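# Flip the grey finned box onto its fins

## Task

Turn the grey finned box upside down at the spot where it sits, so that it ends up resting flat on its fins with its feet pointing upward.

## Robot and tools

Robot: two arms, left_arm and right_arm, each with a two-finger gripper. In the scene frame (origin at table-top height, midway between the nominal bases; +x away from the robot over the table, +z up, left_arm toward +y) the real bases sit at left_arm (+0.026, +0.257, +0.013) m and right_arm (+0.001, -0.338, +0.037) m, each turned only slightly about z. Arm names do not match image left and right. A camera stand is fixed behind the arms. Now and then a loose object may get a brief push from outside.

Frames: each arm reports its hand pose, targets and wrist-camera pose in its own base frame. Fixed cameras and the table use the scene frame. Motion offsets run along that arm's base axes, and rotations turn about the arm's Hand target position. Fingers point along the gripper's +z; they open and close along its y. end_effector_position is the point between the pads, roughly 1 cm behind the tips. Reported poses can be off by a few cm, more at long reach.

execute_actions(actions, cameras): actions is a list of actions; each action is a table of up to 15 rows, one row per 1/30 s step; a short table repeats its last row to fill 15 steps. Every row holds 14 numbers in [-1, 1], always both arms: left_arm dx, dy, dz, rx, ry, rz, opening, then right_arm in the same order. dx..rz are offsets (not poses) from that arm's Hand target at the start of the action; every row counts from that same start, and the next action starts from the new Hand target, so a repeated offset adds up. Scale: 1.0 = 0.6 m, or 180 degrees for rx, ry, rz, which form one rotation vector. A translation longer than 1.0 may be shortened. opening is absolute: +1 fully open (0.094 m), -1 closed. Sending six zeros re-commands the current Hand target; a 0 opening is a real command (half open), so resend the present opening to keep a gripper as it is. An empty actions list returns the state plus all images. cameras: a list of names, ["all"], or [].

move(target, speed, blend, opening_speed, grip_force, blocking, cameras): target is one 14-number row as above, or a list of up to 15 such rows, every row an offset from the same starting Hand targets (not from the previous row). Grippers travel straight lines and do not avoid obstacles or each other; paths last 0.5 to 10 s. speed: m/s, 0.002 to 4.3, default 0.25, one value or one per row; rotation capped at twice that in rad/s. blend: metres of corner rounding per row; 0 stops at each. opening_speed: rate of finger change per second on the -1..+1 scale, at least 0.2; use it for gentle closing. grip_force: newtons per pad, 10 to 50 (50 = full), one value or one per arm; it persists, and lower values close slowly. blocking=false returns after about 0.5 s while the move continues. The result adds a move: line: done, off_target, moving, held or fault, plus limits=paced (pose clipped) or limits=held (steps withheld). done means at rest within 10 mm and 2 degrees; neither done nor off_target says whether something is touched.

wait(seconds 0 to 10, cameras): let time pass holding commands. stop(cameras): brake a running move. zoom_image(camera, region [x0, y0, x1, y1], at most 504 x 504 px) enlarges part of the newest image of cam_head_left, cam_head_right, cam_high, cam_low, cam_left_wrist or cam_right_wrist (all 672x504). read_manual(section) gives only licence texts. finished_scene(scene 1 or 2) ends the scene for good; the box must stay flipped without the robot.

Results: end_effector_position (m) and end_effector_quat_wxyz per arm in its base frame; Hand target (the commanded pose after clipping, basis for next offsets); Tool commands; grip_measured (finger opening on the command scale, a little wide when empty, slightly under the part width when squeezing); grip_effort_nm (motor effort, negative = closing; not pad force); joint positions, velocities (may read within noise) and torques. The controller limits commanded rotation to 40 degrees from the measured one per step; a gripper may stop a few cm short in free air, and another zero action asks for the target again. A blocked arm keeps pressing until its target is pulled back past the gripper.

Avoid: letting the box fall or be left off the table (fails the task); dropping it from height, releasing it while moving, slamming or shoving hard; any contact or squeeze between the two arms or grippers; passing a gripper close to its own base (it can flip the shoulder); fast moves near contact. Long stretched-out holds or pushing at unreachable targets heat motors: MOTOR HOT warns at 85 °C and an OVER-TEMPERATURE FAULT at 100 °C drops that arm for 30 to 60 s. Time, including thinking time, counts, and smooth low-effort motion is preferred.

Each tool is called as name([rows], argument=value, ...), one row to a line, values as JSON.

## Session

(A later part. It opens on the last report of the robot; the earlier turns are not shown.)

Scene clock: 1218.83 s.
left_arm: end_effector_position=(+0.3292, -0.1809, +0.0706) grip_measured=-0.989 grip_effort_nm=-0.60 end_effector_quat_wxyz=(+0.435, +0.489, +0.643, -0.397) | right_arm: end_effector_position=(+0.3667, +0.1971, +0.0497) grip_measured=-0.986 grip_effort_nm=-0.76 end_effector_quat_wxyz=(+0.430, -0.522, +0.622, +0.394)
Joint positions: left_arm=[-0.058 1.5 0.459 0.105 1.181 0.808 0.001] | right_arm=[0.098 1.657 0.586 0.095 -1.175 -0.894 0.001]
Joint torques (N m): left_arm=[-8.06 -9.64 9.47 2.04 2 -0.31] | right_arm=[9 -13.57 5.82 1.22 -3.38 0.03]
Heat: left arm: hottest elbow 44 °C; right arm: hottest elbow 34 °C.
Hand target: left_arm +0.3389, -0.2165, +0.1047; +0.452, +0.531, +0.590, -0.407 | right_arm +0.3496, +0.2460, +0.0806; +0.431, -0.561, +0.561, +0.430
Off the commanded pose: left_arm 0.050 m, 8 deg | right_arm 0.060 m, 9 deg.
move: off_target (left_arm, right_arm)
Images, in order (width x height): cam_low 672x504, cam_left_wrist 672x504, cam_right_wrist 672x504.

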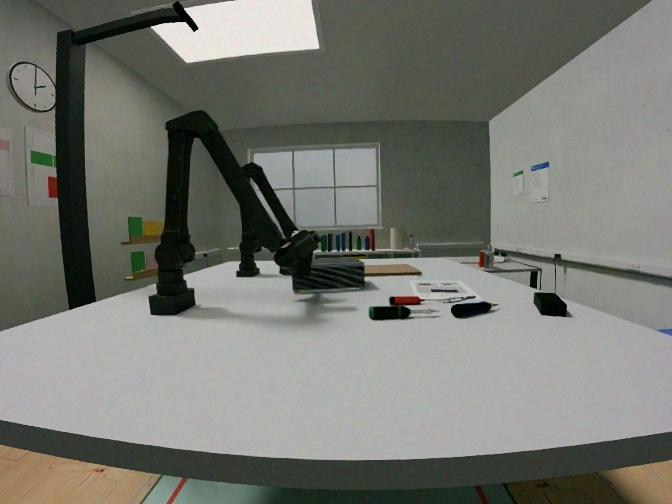

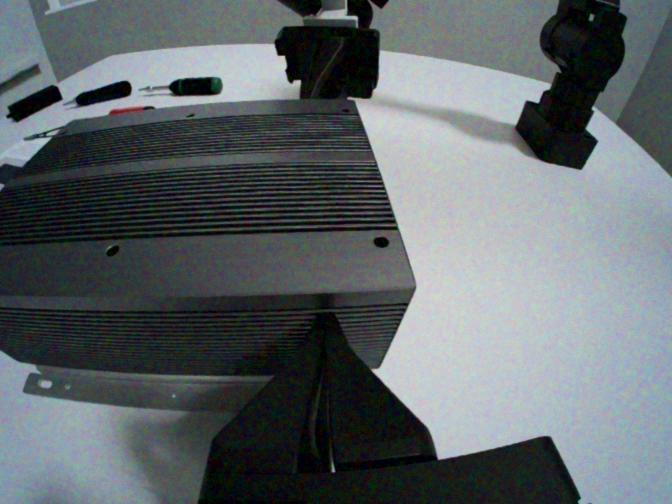

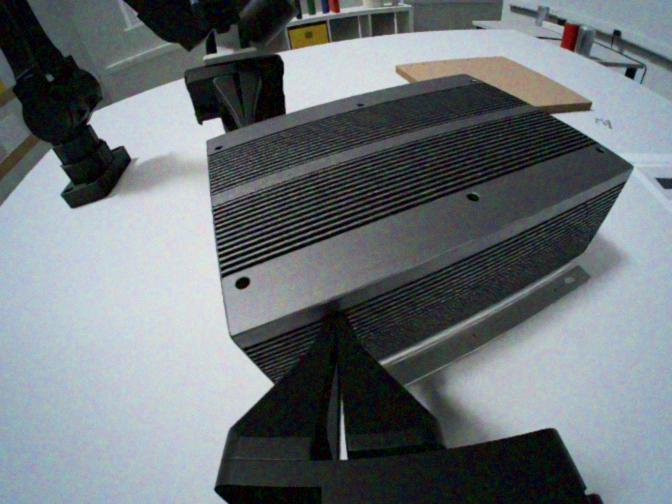

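move(target=[0,0.14,0.0,0,0,0,-1,0,-0.15,0,0,0,0,-1], speed=0.1, cameras=["cam_left_wrist","cam_right_wrist","cam_head_left","cam_head_right"])

Scene clock: 1427.27 s.
left_arm: end_effector_position=(+0.3265, -0.1364, +0.1042) grip_measured=-0.989 grip_effort_nm=-0.59 end_effector_quat_wxyz=(+0.449, +0.528, +0.591, -0.413) | right_arm: end_effector_position=(+0.3360, +0.1608, +0.0782) grip_measured=-0.986 grip_effort_nm=-0.76 end_effector_quat_wxyz=(-0.424, +0.559, -0.562, -0.438)
Joint positions: left_arm=[0.101 1.504 0.641 -0.721 1.312 1.571 0.001] | right_arm=[-0.021 1.65 0.719 -0.767 -1.31 -1.683 0.001]
Joint torques (N m): left_arm=[-0.09 -5.71 8.01 0.13 0.63 -0.03] | right_arm=[-1.96 -8.41 6.67 -0.06 -0.6 -0.15]
Heat: left arm: hottest elbow 49 °C; right arm: hottest wrist yaw 64 °C.
Hand target: left_arm +0.3388, -0.1325, +0.1046; +0.452, +0.531, +0.590, -0.408 | right_arm +0.3496, +0.1561, +0.0807; -0.431, +0.561, -0.561, -0.430
Off the commanded pose: left_arm 0.013 m, 1 deg | right_arm 0.015 m, 1 deg.
move: off_target (left_arm, right_arm)
Images, in order (width x height): cam_head_left 672x504, cam_head_right 672x504, cam_left_wrist 672x504, cam_right_wrist 672x504.

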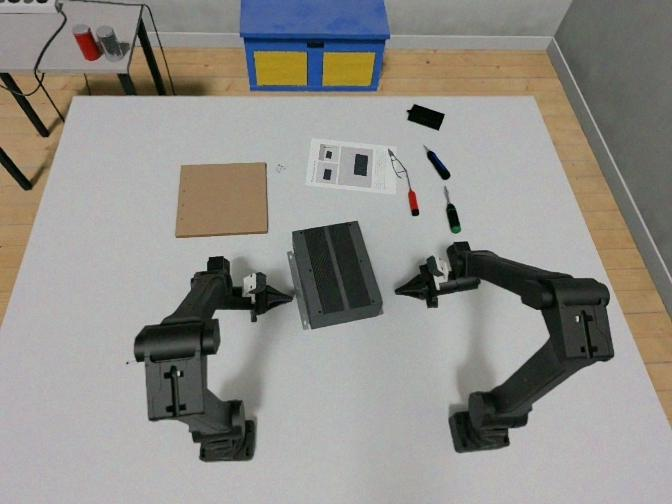

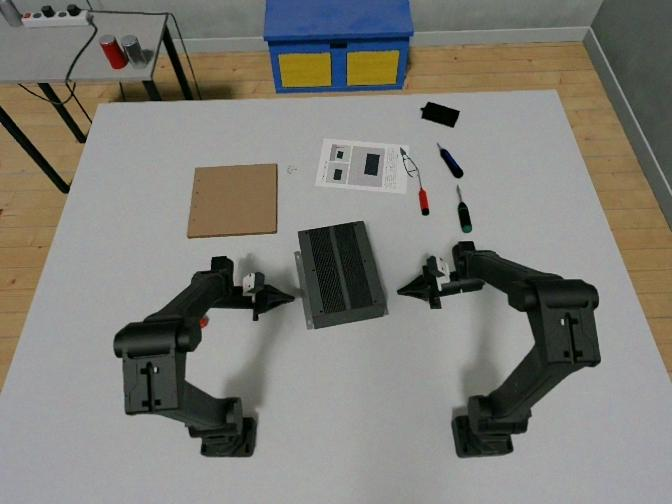

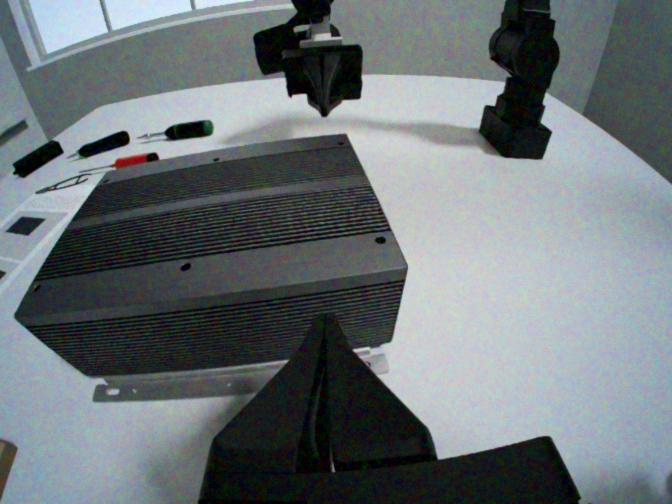

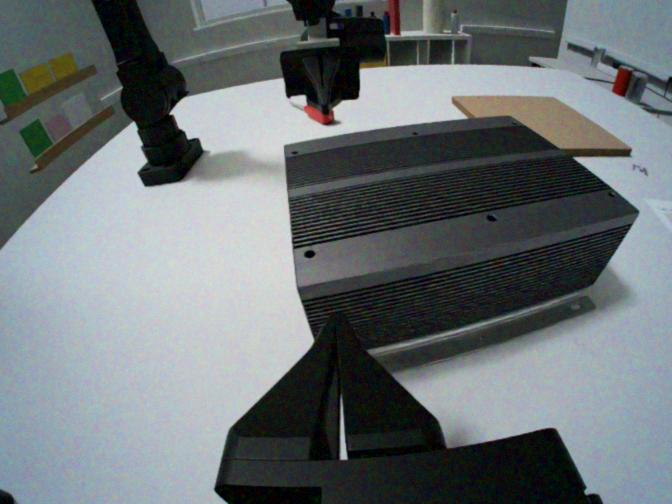

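move(target=[-0.051,0.0,-0.113,-0.0511,-0.0078,0.0276,-1,-0.006,0.005,-0.113,0.0516,-0.004,-0.0542,-1], speed=0.1, cameras=["cam_left_wrist","cam_right_wrist","cam_head_left"])

Scene clock: 1514.77 s.
left_arm: end_effector_position=(+0.3096, -0.1346, +0.0427) grip_measured=-0.989 grip_effort_nm=-0.59 end_effector_quat_wxyz=(+0.520, +0.483, +0.562, -0.425) | right_arm: end_effector_position=(+0.3455, +0.1623, +0.0162) grip_measured=-0.986 grip_effort_nm=-0.76 end_effector_quat_wxyz=(+0.509, -0.487, +0.562, +0.434)
Joint positions: left_arm=[0.129 1.723 0.428 0.16 1.462 1.157 0.001] | right_arm=[-0.026 1.926 0.476 0.744 -1.408 -0.708 0.001]
Joint torques (N m): left_arm=[-0.09 -6.07 2.62 1.61 0.58 -0.33] | right_arm=[-1.38 -8.88 1.37 2.1 -0.37 0.09]
Heat: left arm: hottest elbow 45 °C; right arm: hottest wrist yaw 43 °C.
Hand target: left_arm +0.3083, -0.1324, +0.0368; +0.518, +0.472, +0.572, -0.427 | right_arm +0.3460, +0.1591, +0.0128; +0.513, -0.478, +0.567, +0.432
Off the commanded pose: left_arm 0.006 m, 2 deg | right_arm 0.005 m, 1 deg.
move: done
Images, in order (width x height): cam_head_left 672x504, cam_left_wrist 672x504, cam_right_wrist 672x504.

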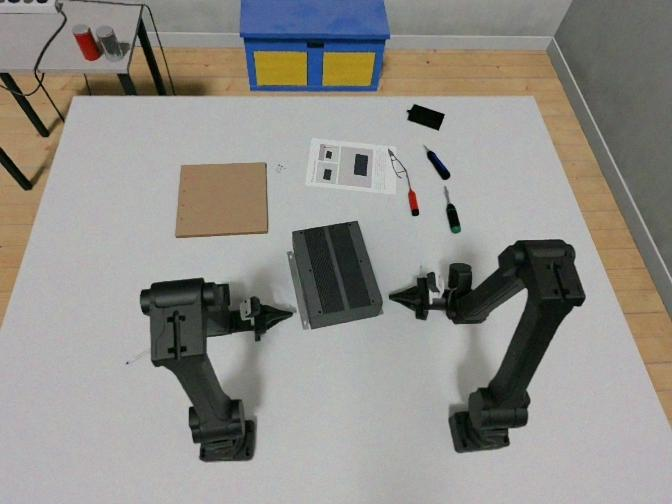

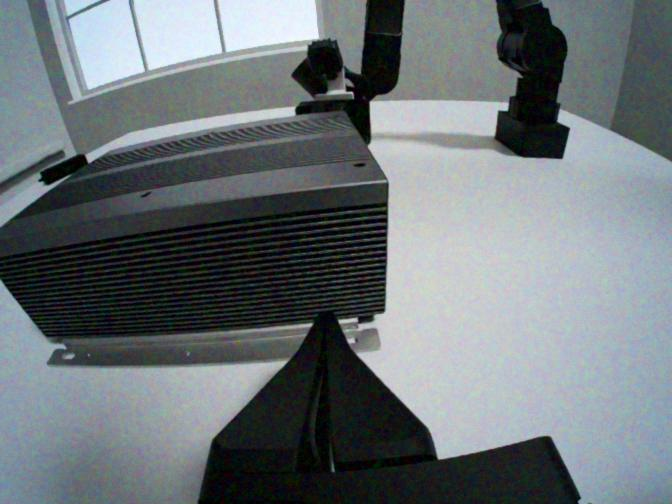

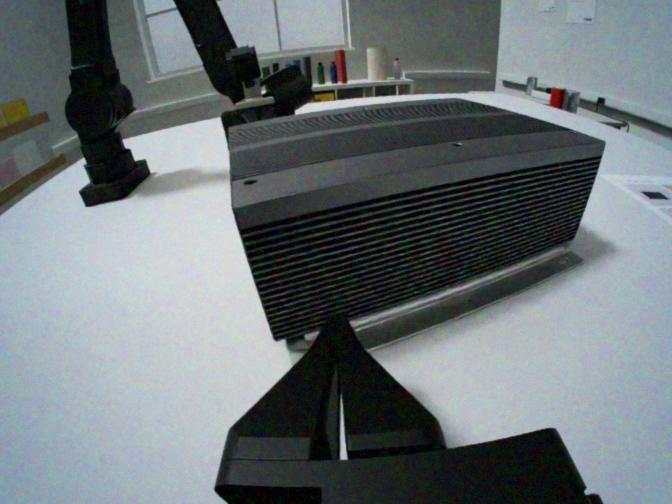

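move(target=[0.026,-0.148,0,0,0,0,-1,-0.02,0.152,0,0,0,0,-1], speed=0.05, cameras=["cam_left_wrist","cam_right_wrist","cam_head_left"])

Scene clock: 1529.83 s.
left_arm: end_effector_position=(+0.3256, -0.1855, +0.0434) grip_measured=-0.989 grip_effort_nm=-0.60 end_effector_quat_wxyz=(+0.534, +0.450, +0.590, -0.406) | right_arm: end_effector_position=(+0.3664, +0.1948, +0.0136) grip_measured=-0.986 grip_effort_nm=-0.76 end_effector_quat_wxyz=(+0.545, -0.432, +0.608, +0.382)
Joint positions: left_arm=[-0.065 1.91 0.333 1.276 1.223 0.286 0.001] | right_arm=[0.104 2.056 0.432 1.366 -1.111 -0.238 0.001]
Joint torques (N m): left_arm=[-9.41 -5.77 4.15 2.24 -0.53 -0.34] | right_arm=[9.35 -9 0.72 2.33 -2.1 -0.01]
Heat: left arm: hottest elbow 43 °C; right arm: hottest wrist yaw 42 °C.
Hand target: left_arm +0.3239, -0.2213, +0.0368; +0.518, +0.472, +0.572, -0.427 | right_arm +0.3341, +0.2503, +0.0129; +0.513, -0.478, +0.567, +0.432
Off the commanded pose: left_arm 0.036 m, 4 deg | right_arm 0.064 m, 10 deg.
move: off_target (left_arm, right_arm)
Images, in order (width x height): cam_head_left 672x504, cam_left_wrist 672x504, cam_right_wrist 672x504.

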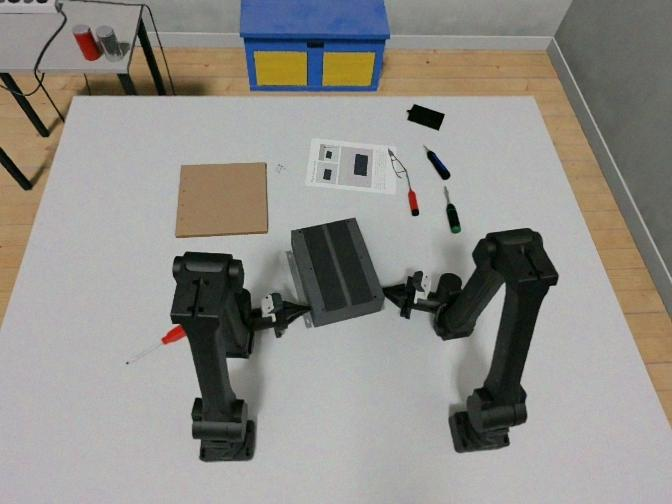

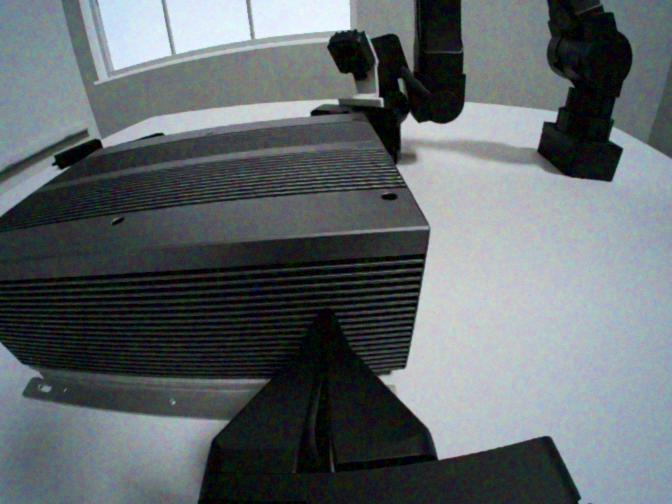

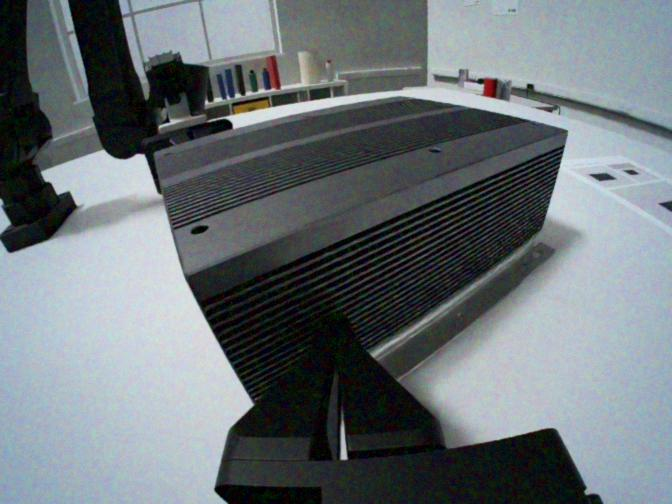

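move(target=[0.012,-0.066,0,0,0,0,-1,-0.009,0.066,0,0,0,0,-1], speed=0.05, cameras=[])

move(target=[0,0,0.067,0,0,0,-1,0,0,0.067,0,0,0,-1], speed=0.05, cameras=["cam_left_wrist","cam_right_wrist"])

Scene clock: 1537.47 s.
left_arm: end_effector_position=(+0.3306, -0.2050, +0.0443) grip_measured=-0.989 grip_effort_nm=-0.59 end_effector_quat_wxyz=(+0.539, +0.434, +0.605, -0.393) | right_arm: end_effector_position=(+0.3910, +0.1852, +0.0128) grip_measured=-0.986 grip_effort_nm=-0.76 end_effector_quat_wxyz=(+0.571, -0.392, +0.637, +0.339)
Joint positions: left_arm=[-0.144 1.92 0.329 1.351 1.096 0.208 0.001] | right_arm=[0.104 2.069 0.439 1.415 -0.973 -0.194 0.001]
Joint torques (N m): left_arm=[-12.63 -5.01 6.74 1.84 -0.03 -0.36] | right_arm=[16.09 -9 -0.12 2.52 -4.72 0]
Heat: left arm: hottest elbow 43 °C; right arm: hottest wrist yaw 45 °C.
Hand target: left_arm +0.3310, -0.2608, +0.0368; +0.518, +0.472, +0.572, -0.427 | right_arm +0.3286, +0.2899, +0.0128; +0.513, -0.478, +0.567, +0.432
Off the commanded pose: left_arm 0.056 m, 7 deg | right_arm 0.122 m, 18 deg.
move: off_target (left_arm, right_arm)
No camera images: "cameras" was empty.

Scene clock: 1539.17 s.
left_arm: end_effector_position=(+0.3222, -0.2151, +0.0480) grip_measured=-0.989 grip_effort_nm=-0.60 end_effector_quat_wxyz=(+0.501, +0.423, +0.630, -0.417) | right_arm: end_effector_position=(+0.3993, +0.1836, +0.0382) grip_measured=-0.986 grip_effort_nm=-0.76 end_effector_quat_wxyz=(+0.568, -0.385, +0.644, +0.338)
Joint positions: left_arm=[-0.179 1.829 0.321 1.182 1.083 0.189 0.001] | right_arm=[0.101 1.947 0.435 1.29 -0.964 -0.185 0.001]
Joint torques (N m): left_arm=[-10.05 -11.4 6.95 2.71 0.37 -0.31] | right_arm=[15.5 -12.57 -0.65 1.95 -5.25 -0.12]
Heat: left arm: hottest elbow 43 °C; right arm: hottest wrist yaw 49 °C.
Hand target: left_arm +0.3310, -0.2608, +0.0770; +0.518, +0.472, +0.572, -0.427 | right_arm +0.3287, +0.2898, +0.0530; +0.513, -0.478, +0.567, +0.432
Off the commanded pose: left_arm 0.055 m, 9 deg | right_arm 0.129 m, 19 deg.
move: off_target (left_arm, right_arm)
Images, in order (width x height): cam_left_wrist 672x504, cam_right_wrist 672x504.

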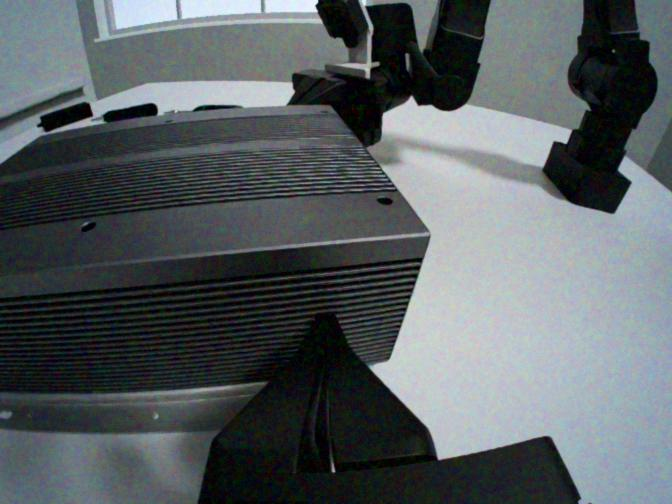

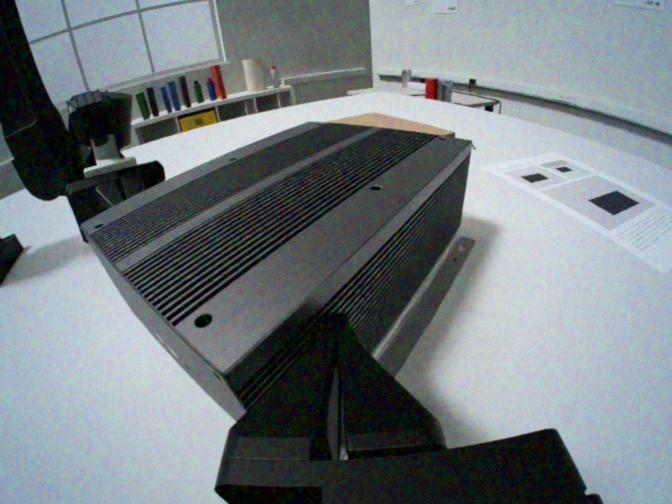

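move(target=[-0.027,0.185,0,0,0,0,-1,0.052,-0.25,0,0,0,0,-1], speed=0.08, cameras=["cam_left_wrist","cam_right_wrist","cam_head_left","cam_head_right"])

Scene clock: 1563.30 s.
left_arm: end_effector_position=(+0.3053, -0.1533, +0.0702) grip_measured=-0.989 grip_effort_nm=-0.59 end_effector_quat_wxyz=(+0.511, +0.460, +0.579, -0.439) | right_arm: end_effector_position=(+0.3487, +0.1454, +0.0463) grip_measured=-0.986 grip_effort_nm=-0.76 end_effector_quat_wxyz=(+0.510, -0.464, +0.572, +0.444)
Joint positions: left_arm=[0.063 1.66 0.329 0.691 1.414 0.596 0.001] | right_arm=[-0.078 1.81 0.47 0.609 -1.444 -0.693 0.001]
Joint torques (N m): left_arm=[-0.09 -7.88 4.6 1.24 0.56 -0.02] | right_arm=[-2.32 -9.93 3.95 1.03 -0.52 -0.12]
Heat: left arm: hottest elbow 43 °C; right arm: hottest wrist yaw 76 °C.
Hand target: left_arm +0.3149, -0.1499, +0.0770; +0.518, +0.472, +0.572, -0.427 | right_arm +0.3598, +0.1399, +0.0530; +0.513, -0.478, +0.567, +0.432
Off the commanded pose: left_arm 0.012 m, 2 deg | right_arm 0.014 m, 2 deg.
move: off_target (left_arm, right_arm)
Images, in order (width x height): cam_head_left 672x504, cam_head_right 672x504, cam_left_wrist 672x504, cam_right_wrist 672x504.

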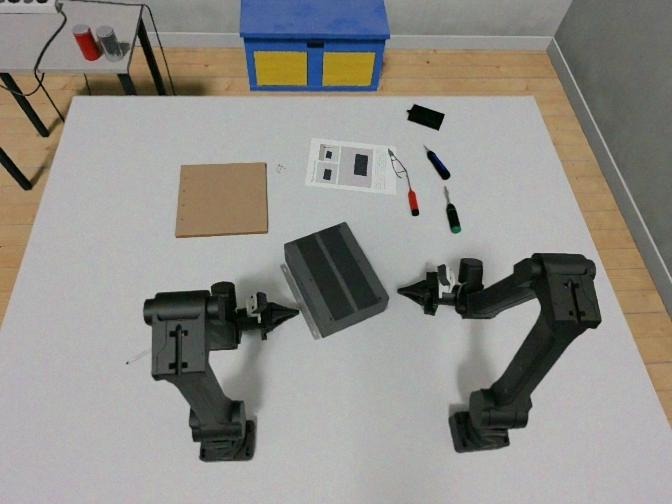

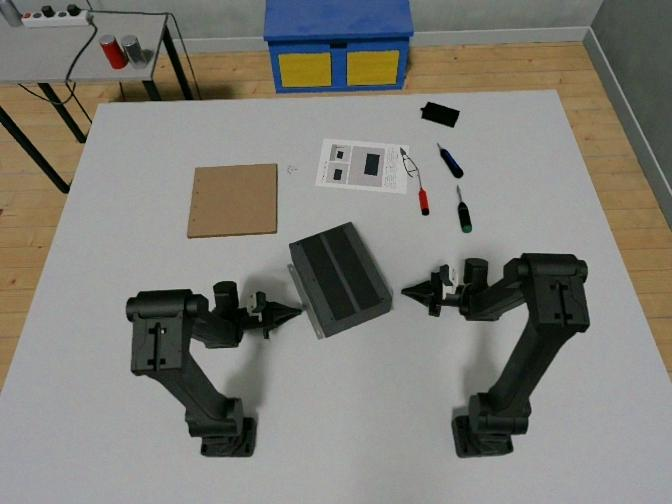

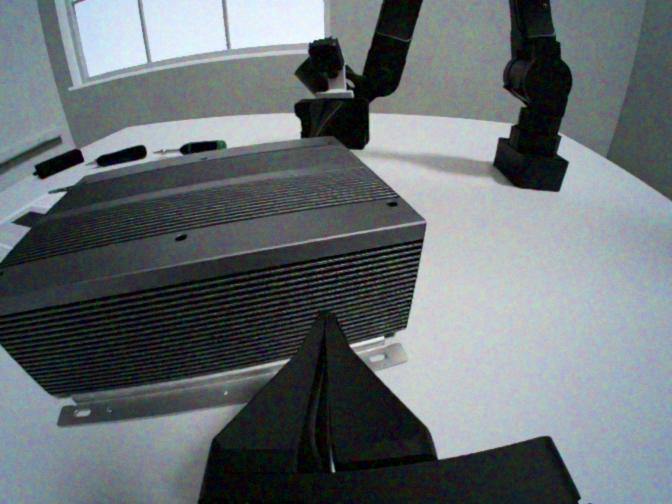

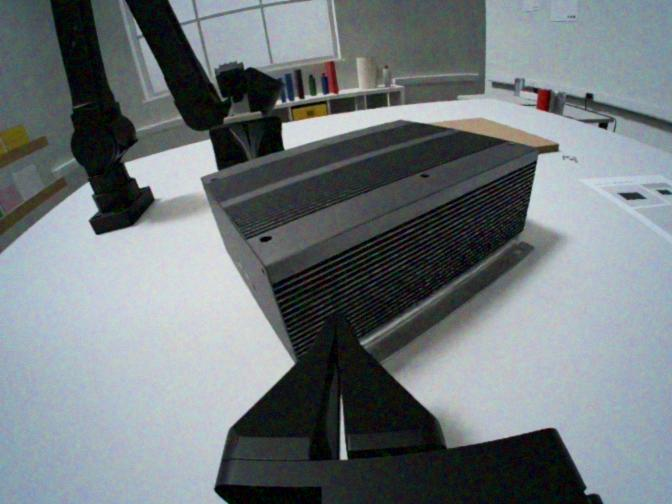

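move([
  [0.075,0.133,0,0,0,0,-1,0,0,-0.04,0,0,0,-1],
  [0.308,0.133,-0.053,0,0,0,-1,0,0,-0.04,0,0,0,-1],
], speed=0.15, blend=0.03, cameras=["cam_left_wrist","cam_right_wrist","cam_head_left"])

Scene clock: 1584.40 s.
left_arm: end_effector_position=(+0.4908, -0.0676, +0.0458) grip_measured=-0.989 grip_effort_nm=-0.60 end_effector_quat_wxyz=(+0.542, +0.438, +0.579, -0.424) | right_arm: end_effector_position=(+0.3497, +0.1453, +0.0266) grip_measured=-0.986 grip_effort_nm=-0.76 end_effector_quat_wxyz=(+0.505, -0.476, +0.569, +0.441)
Joint positions: left_arm=[0.222 1.975 0.905 0.088 1.506 0.965 0.001] | right_arm=[-0.078 1.856 0.508 0.441 -1.444 -0.881 0.001]
Joint torques (N m): left_arm=[-1.67 -12.69 6.95 0.91 0.53 -0.03] | right_arm=[-2.14 -9.58 3.75 1.09 -0.51 -0.18]
Heat: left arm: hottest elbow 42 °C; right arm: hottest wrist yaw 55 °C.
Hand target: left_arm +0.4996, -0.0701, +0.0452; +0.517, +0.472, +0.572, -0.427 | right_arm +0.3599, +0.1399, +0.0289; +0.513, -0.478, +0.567, +0.432
Off the commanded pose: left_arm 0.009 m, 5 deg | right_arm 0.012 m, 1 deg.
move: off_target (left_arm, right_arm)
Images, in order (width x height): cam_head_left 672x504, cam_left_wrist 672x504, cam_right_wrist 672x504.

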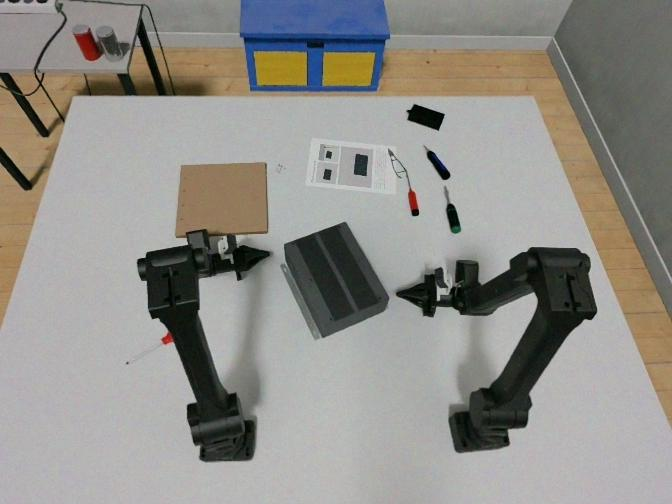

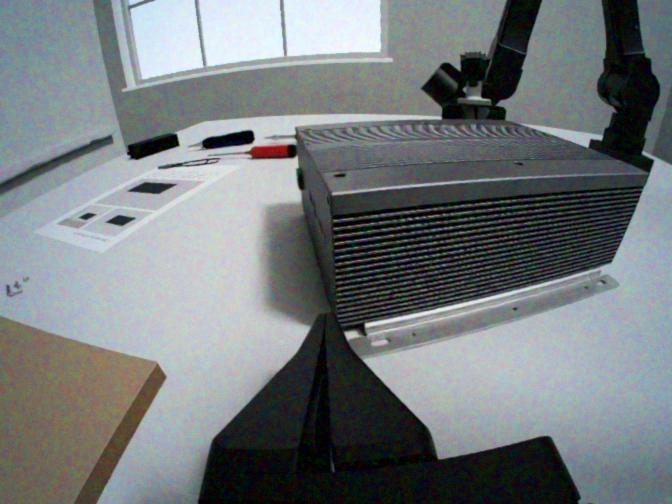

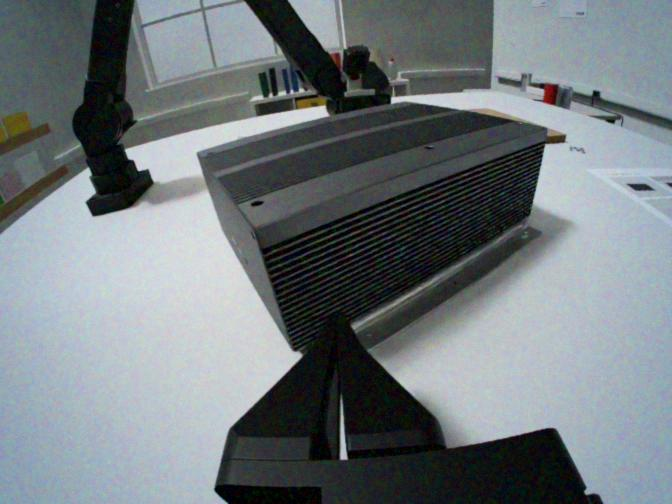

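move([
  [-0.058,0.0,0,0,0,0,-1,-0.01,0.04,-0.01,0,0,0,-1],
  [-0.058,-0.167,0,0,0,0,-1,-0.01,0.04,-0.01,0,0,0,-1],
], speed=0.06, blend=0.005, cameras=["cam_left_wrist","cam_right_wrist","cam_head_left"])

Scene clock: 1598.57 s.
left_arm: end_effector_position=(+0.4690, -0.1522, +0.0512) grip_measured=-0.989 grip_effort_nm=-0.59 end_effector_quat_wxyz=(+0.525, +0.465, +0.579, -0.415) | right_arm: end_effector_position=(+0.3573, +0.1586, +0.0263) grip_measured=-0.986 grip_effort_nm=-0.76 end_effector_quat_wxyz=(+0.518, -0.476, +0.568, +0.427)
Joint positions: left_arm=[0.039 1.939 0.756 0.672 1.357 0.51 0.001] | right_arm=[-0.034 1.918 0.479 0.847 -1.393 -0.593 0.001]
Joint torques (N m): left_arm=[-4.13 -10.87 4.71 2.59 0.42 -0.32] | right_arm=[0.56 -9.23 1.4 2.11 -0.31 0.03]
Heat: left arm: hottest elbow 42 °C; right arm: hottest wrist yaw 49 °C.
Hand target: left_arm +0.4649, -0.1703, +0.0452; +0.517, +0.472, +0.572, -0.427 | right_arm +0.3539, +0.1638, +0.0230; +0.513, -0.478, +0.567, +0.432
Off the commanded pose: left_arm 0.020 m, 2 deg | right_arm 0.007 m, 1 deg.
move: off_target (left_arm)
Images, in order (width x height): cam_head_left 672x504, cam_left_wrist 672x504, cam_right_wrist 672x504.

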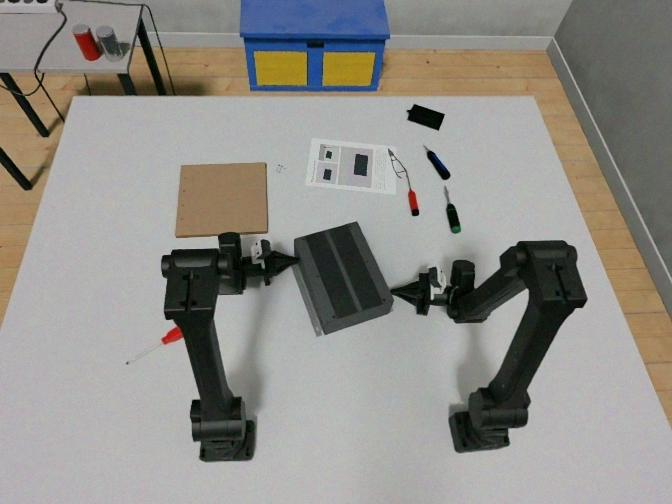

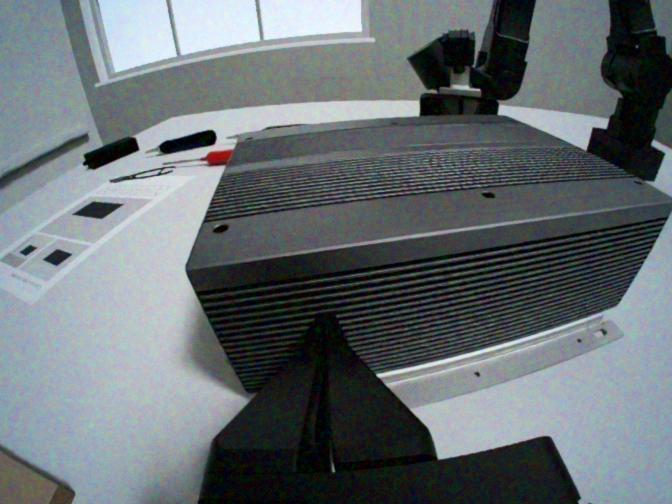

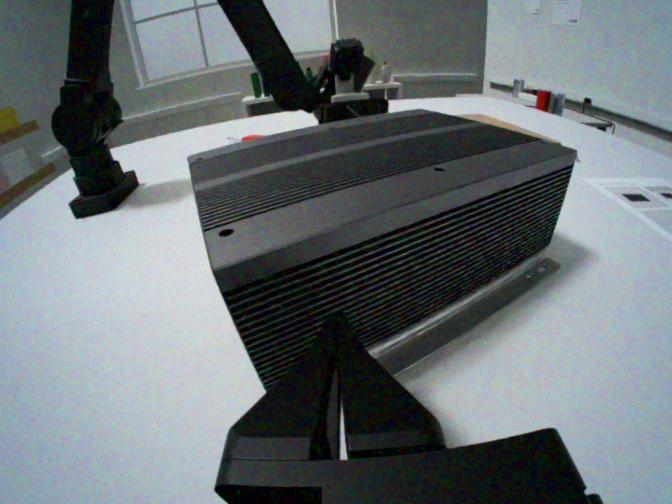

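move(target=[-0.01,-0.125,0,0,0,0,-1,-0.01,0.04,0,0,0,0,-1], speed=0.06, cameras=["cam_left_wrist","cam_right_wrist","cam_head_left"])

Scene clock: 1605.27 s.
left_arm: end_effector_position=(+0.4786, -0.2022, +0.0524) grip_measured=-0.989 grip_effort_nm=-0.59 end_effector_quat_wxyz=(+0.539, +0.448, +0.593, -0.395) | right_arm: end_effector_position=(+0.3557, +0.1666, +0.0258) grip_measured=-0.986 grip_effort_nm=-0.76 end_effector_quat_wxyz=(+0.525, -0.464, +0.579, +0.417)
Joint positions: left_arm=[-0.084 1.974 0.741 0.948 1.182 0.279 0.001] | right_arm=[-0.005 1.955 0.445 1.071 -1.33 -0.43 0.001]
Joint torques (N m): left_arm=[-8 -10.93 4.29 2.77 0.97 -0.32] | right_arm=[3.9 -8.76 1.47 2.02 -0.21 0.06]
Heat: left arm: hottest elbow 41 °C; right arm: hottest wrist yaw 48 °C.
Hand target: left_arm +0.4589, -0.2453, +0.0452; +0.518, +0.472, +0.572, -0.427 | right_arm +0.3478, +0.1878, +0.0229; +0.513, -0.477, +0.567, +0.432
Off the commanded pose: left_arm 0.048 m, 6 deg | right_arm 0.023 m, 3 deg.
move: off_target (left_arm, right_arm)
Images, in order (width x height): cam_head_left 672x504, cam_left_wrist 672x504, cam_right_wrist 672x504.

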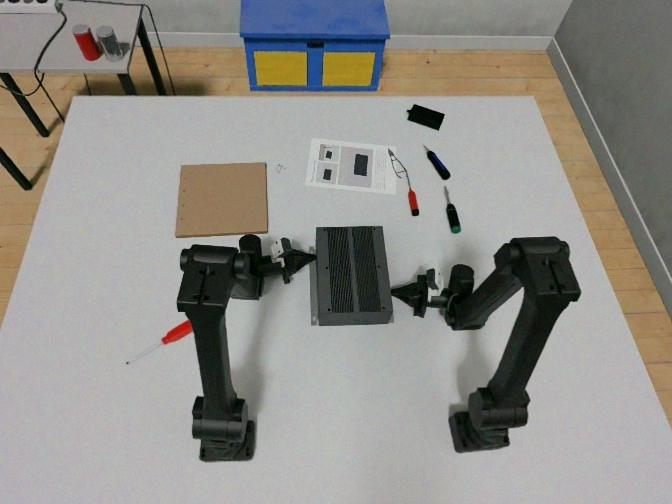

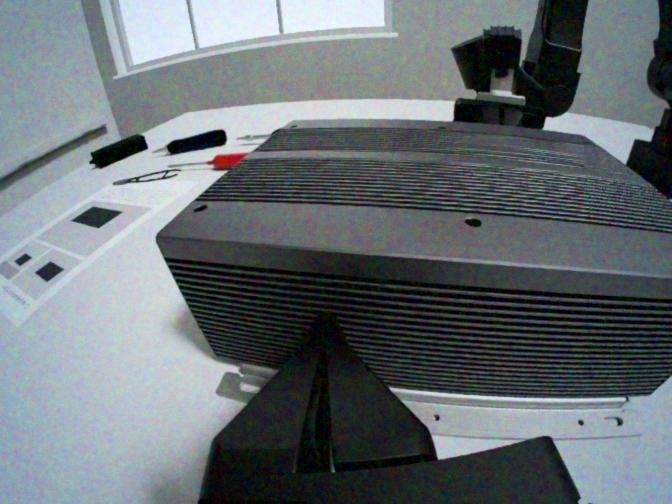

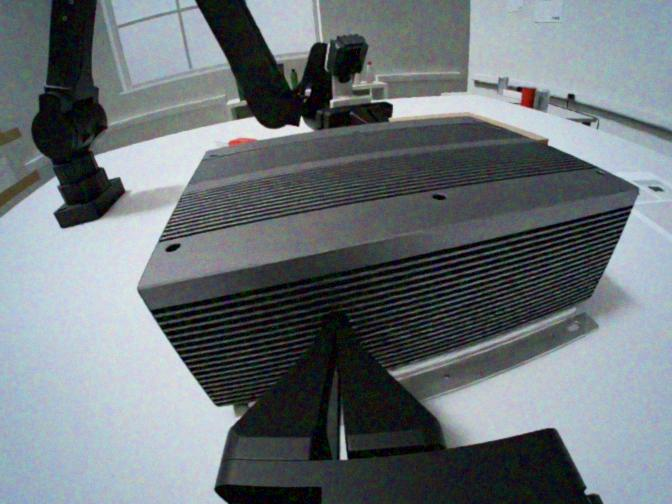

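move([
  [0,0.134,0,0,0,0,-1,0,-0.088,0,0,0,0,-1],
  [-0.223,0.134,-0.015,-0.0156,-0.0027,-0.0334,-1,-0.08,-0.088,-0.018,0.0156,-0.002,0.0325,-1],
], speed=0.12, blend=0.01, cameras=["cam_left_wrist","cam_right_wrist","cam_head_left"])

Scene clock: 1659.67 s.
left_arm: end_effector_position=(+0.3235, -0.1684, +0.0317) grip_measured=-0.989 grip_effort_nm=-0.59 end_effector_quat_wxyz=(+0.503, +0.486, +0.536, -0.472) | right_arm: end_effector_position=(+0.3007, +0.1400, +0.0144) grip_measured=-0.986 grip_effort_nm=-0.76 end_effector_quat_wxyz=(+0.529, -0.471, +0.528, +0.469)
Joint positions: left_arm=[0.017 1.912 0.44 0.832 1.491 0.623 0.001] | right_arm=[-0.115 1.973 0.405 0.718 -1.569 -0.854 0.001]
Joint torques (N m): left_arm=[0.09 -10.23 1.83 1.17 0.61 -0.08] | right_arm=[-2.37 -7.94 0.27 1.24 -0.72 -0.15]
Heat: left arm: hottest elbow 40 °C; right arm: hottest wrist yaw 41 °C.
Hand target: left_arm +0.3251, -0.1649, +0.0363; +0.508, +0.490, +0.533, -0.465 | right_arm +0.2999, +0.1350, +0.0122; +0.504, -0.495, +0.530, +0.470
Off the commanded pose: left_arm 0.006 m, 1 deg | right_arm 0.006 m, 4 deg.
move: off_target (right_arm)
Images, in order (width x height): cam_head_left 672x504, cam_left_wrist 672x504, cam_right_wrist 672x504.

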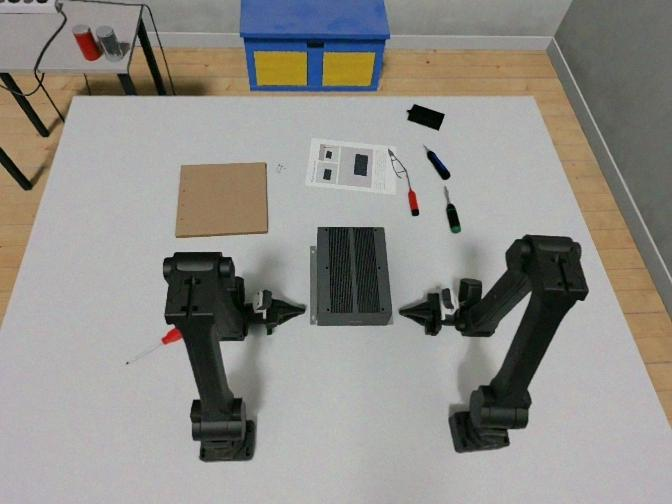

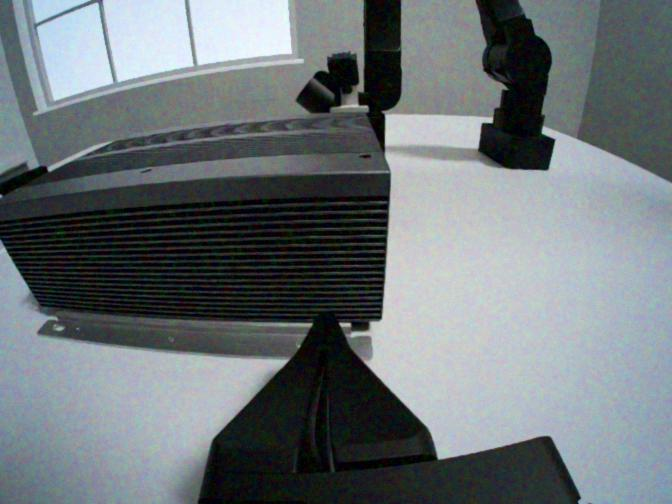

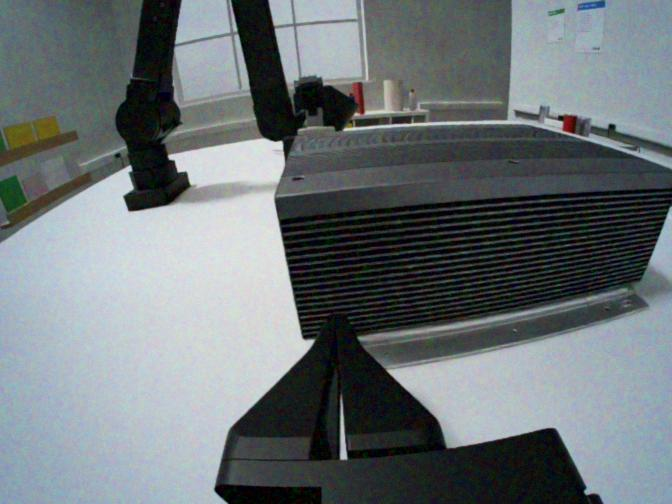

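move([
  [0,-0.058,0,0,0,0,-1,0,0.055,0,0,0,0,-1],
  [-0.0362,-0.1108,0,0,0,-0.0318,-1,-0.0303,0.1035,0,0,0,0.0318,-1],
], speed=0.06, blend=0.003, cameras=["cam_left_wrist","cam_right_wrist","cam_head_left"])

Scene clock: 1677.50 s.
left_arm: end_effector_position=(+0.3236, -0.2047, +0.0432) grip_measured=-0.989 grip_effort_nm=-0.59 end_effector_quat_wxyz=(+0.509, +0.503, +0.523, -0.462) | right_arm: end_effector_position=(+0.2927, +0.1715, +0.0089) grip_measured=-0.986 grip_effort_nm=-0.76 end_effector_quat_wxyz=(+0.497, -0.496, +0.528, +0.477)
Joint positions: left_arm=[-0.099 1.951 0.425 1.213 1.395 0.336 0.001] | right_arm=[-0.006 1.961 0.405 0.718 -1.503 -0.827 0.001]
Joint torques (N m): left_arm=[-7.41 -7.24 1.36 2.43 0.53 -0.35] | right_arm=[5.83 -10.23 1.09 1.06 -0.64 -0.06]
Heat: left arm: hottest elbow 39 °C; right arm: hottest wrist yaw 40 °C.
Hand target: left_arm +0.3033, -0.2314, +0.0361; +0.484, +0.516, +0.509, -0.490 | right_arm +0.2817, +0.1972, +0.0122; +0.480, -0.520, +0.504, +0.494
Off the commanded pose: left_arm 0.034 m, 5 deg | right_arm 0.028 m, 5 deg.
move: off_target (left_arm, right_arm)
Images, in order (width x height): cam_head_left 672x504, cam_left_wrist 672x504, cam_right_wrist 672x504.

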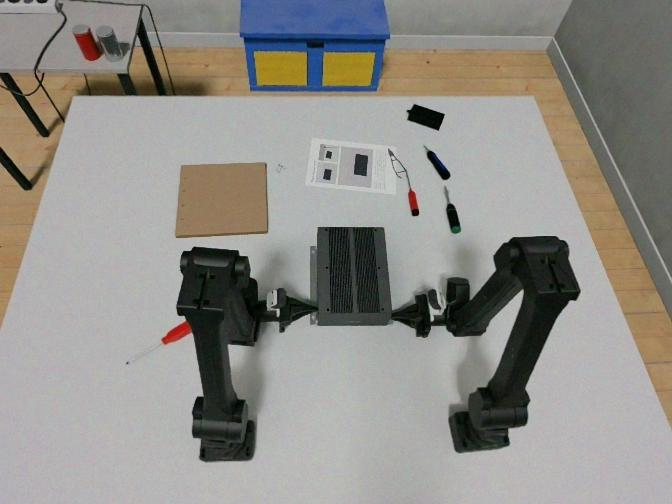

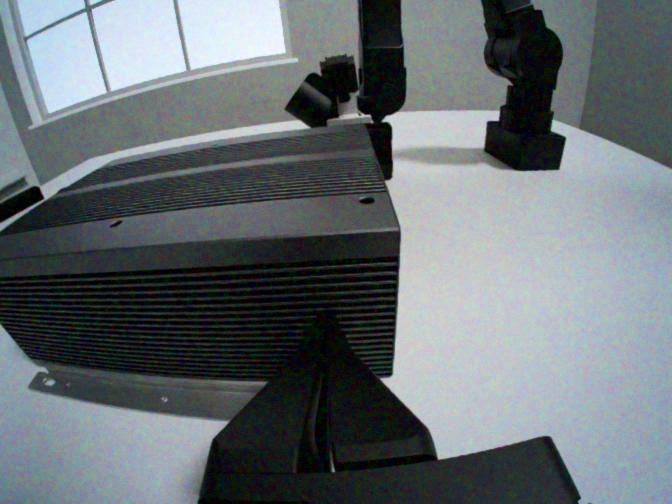

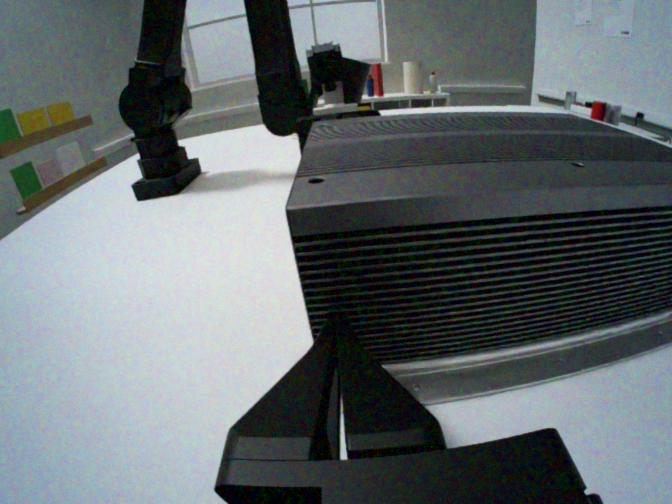

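move([
  [0.0362,0.0773,0,0,0,0.0318,-1,0.0505,-0.0787,0,0,0,-0.0318,-1],
  [0.0362,0.0557,0,0,0,0.0318,-1,0.0505,-0.0537,0,0,0,-0.0318,-1],
  [-0.0323,-0.0392,0,0,0,-0.0255,-1,-0.0082,0.0407,0,0,0,0.0255,-1],
], speed=0.06, blend=0.002, cameras=["cam_left_wrist","cam_right_wrist"])

Scene clock: 1701.10 s.
left_arm: end_effector_position=(+0.3214, -0.2057, +0.0432) grip_measured=-0.989 grip_effort_nm=-0.59 end_effector_quat_wxyz=(+0.508, +0.504, +0.521, -0.465) | right_arm: end_effector_position=(+0.3005, +0.1716, +0.0081) grip_measured=-0.986 grip_effort_nm=-0.76 end_effector_quat_wxyz=(+0.494, -0.499, +0.527, +0.480)
Joint positions: left_arm=[-0.102 1.957 0.424 1.232 1.401 0.325 0.001] | right_arm=[-0.005 1.94 0.446 0.53 -1.507 -0.95 0.001]
Joint torques (N m): left_arm=[-12.45 -8.12 0.87 1.14 0.99 -0.06] | right_arm=[11.11 -9.93 1.39 0.87 -1 -0.18]
Heat: left arm: hottest elbow 39 °C; right arm: hottest wrist yaw 39 °C.
Hand target: left_arm +0.2839, -0.2549, +0.0361; +0.464, +0.536, +0.487, -0.509 | right_arm +0.2768, +0.2216, +0.0122; +0.460, -0.540, +0.483, +0.513
Off the commanded pose: left_arm 0.062 m, 9 deg | right_arm 0.055 m, 9 deg.
move: off_target (left_arm, right_arm)
Images, in order (width x height): cam_left_wrist 672x504, cam_right_wrist 672x504.

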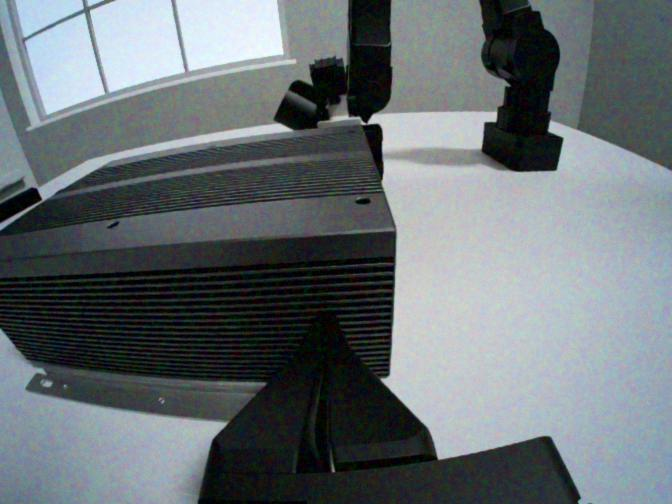

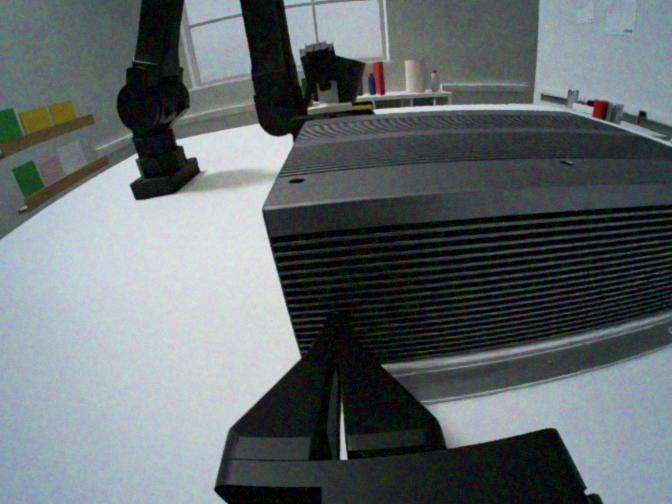

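move(target=[0,0,0.067,0,0,0,-1,0,0,0.067,0,0,0,-1], speed=0.04, cameras=["cam_left_wrist","cam_right_wrist","cam_low"])

Scene clock: 1706.90 s.
left_arm: end_effector_position=(+0.3118, -0.2044, +0.0596) grip_measured=-0.989 grip_effort_nm=-0.60 end_effector_quat_wxyz=(+0.490, +0.488, +0.542, -0.478) | right_arm: end_effector_position=(+0.2918, +0.1736, +0.0253) grip_measured=-0.986 grip_effort_nm=-0.76 end_effector_quat_wxyz=(+0.467, -0.487, +0.556, +0.485)
Joint positions: left_arm=[-0.102 1.845 0.387 1.095 1.393 0.318 0.001] | right_arm=[0.003 1.812 0.425 0.317 -1.465 -0.984 0.001]
Joint torques (N m): left_arm=[-12.86 -11.58 2.74 1.91 1.31 -0.26] | right_arm=[10.34 -12.51 3.25 1.48 -2.95 -0.14]
Heat: left arm: hottest elbow 38 °C; right arm: hottest wrist yaw 40 °C.
Hand target: left_arm +0.2840, -0.2549, +0.0764; +0.464, +0.536, +0.487, -0.509 | right_arm +0.2768, +0.2216, +0.0524; +0.460, -0.540, +0.483, +0.513
Off the commanded pose: left_arm 0.060 m, 10 deg | right_arm 0.057 m, 11 deg.
move: off_target (left_arm, right_arm)
Images, in order (width x height): cam_low 672x504, cam_left_wrist 672x504, cam_right_wrist 672x504.

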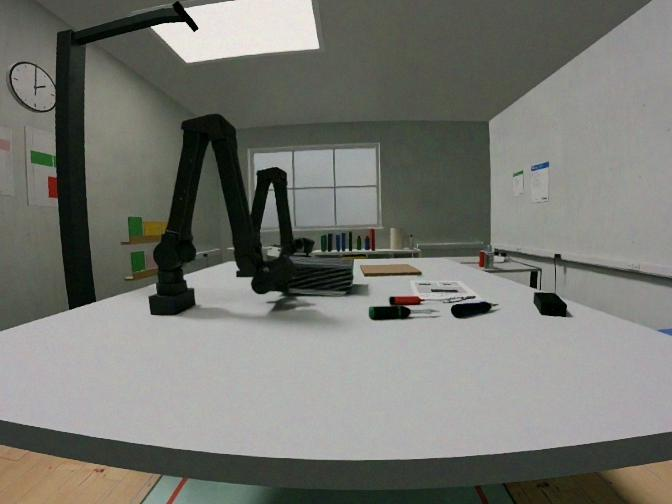

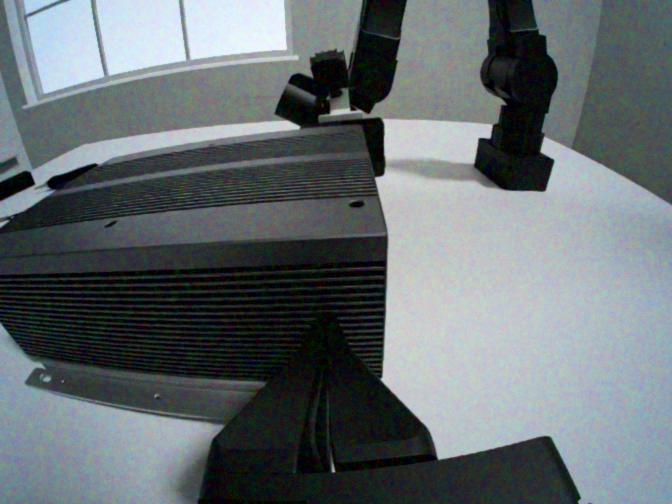

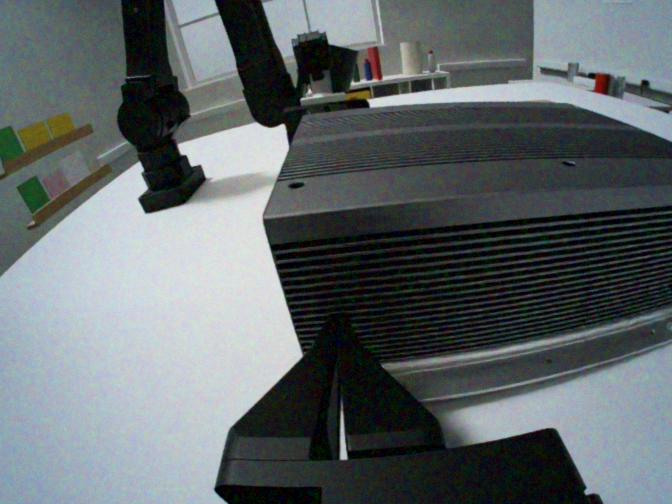

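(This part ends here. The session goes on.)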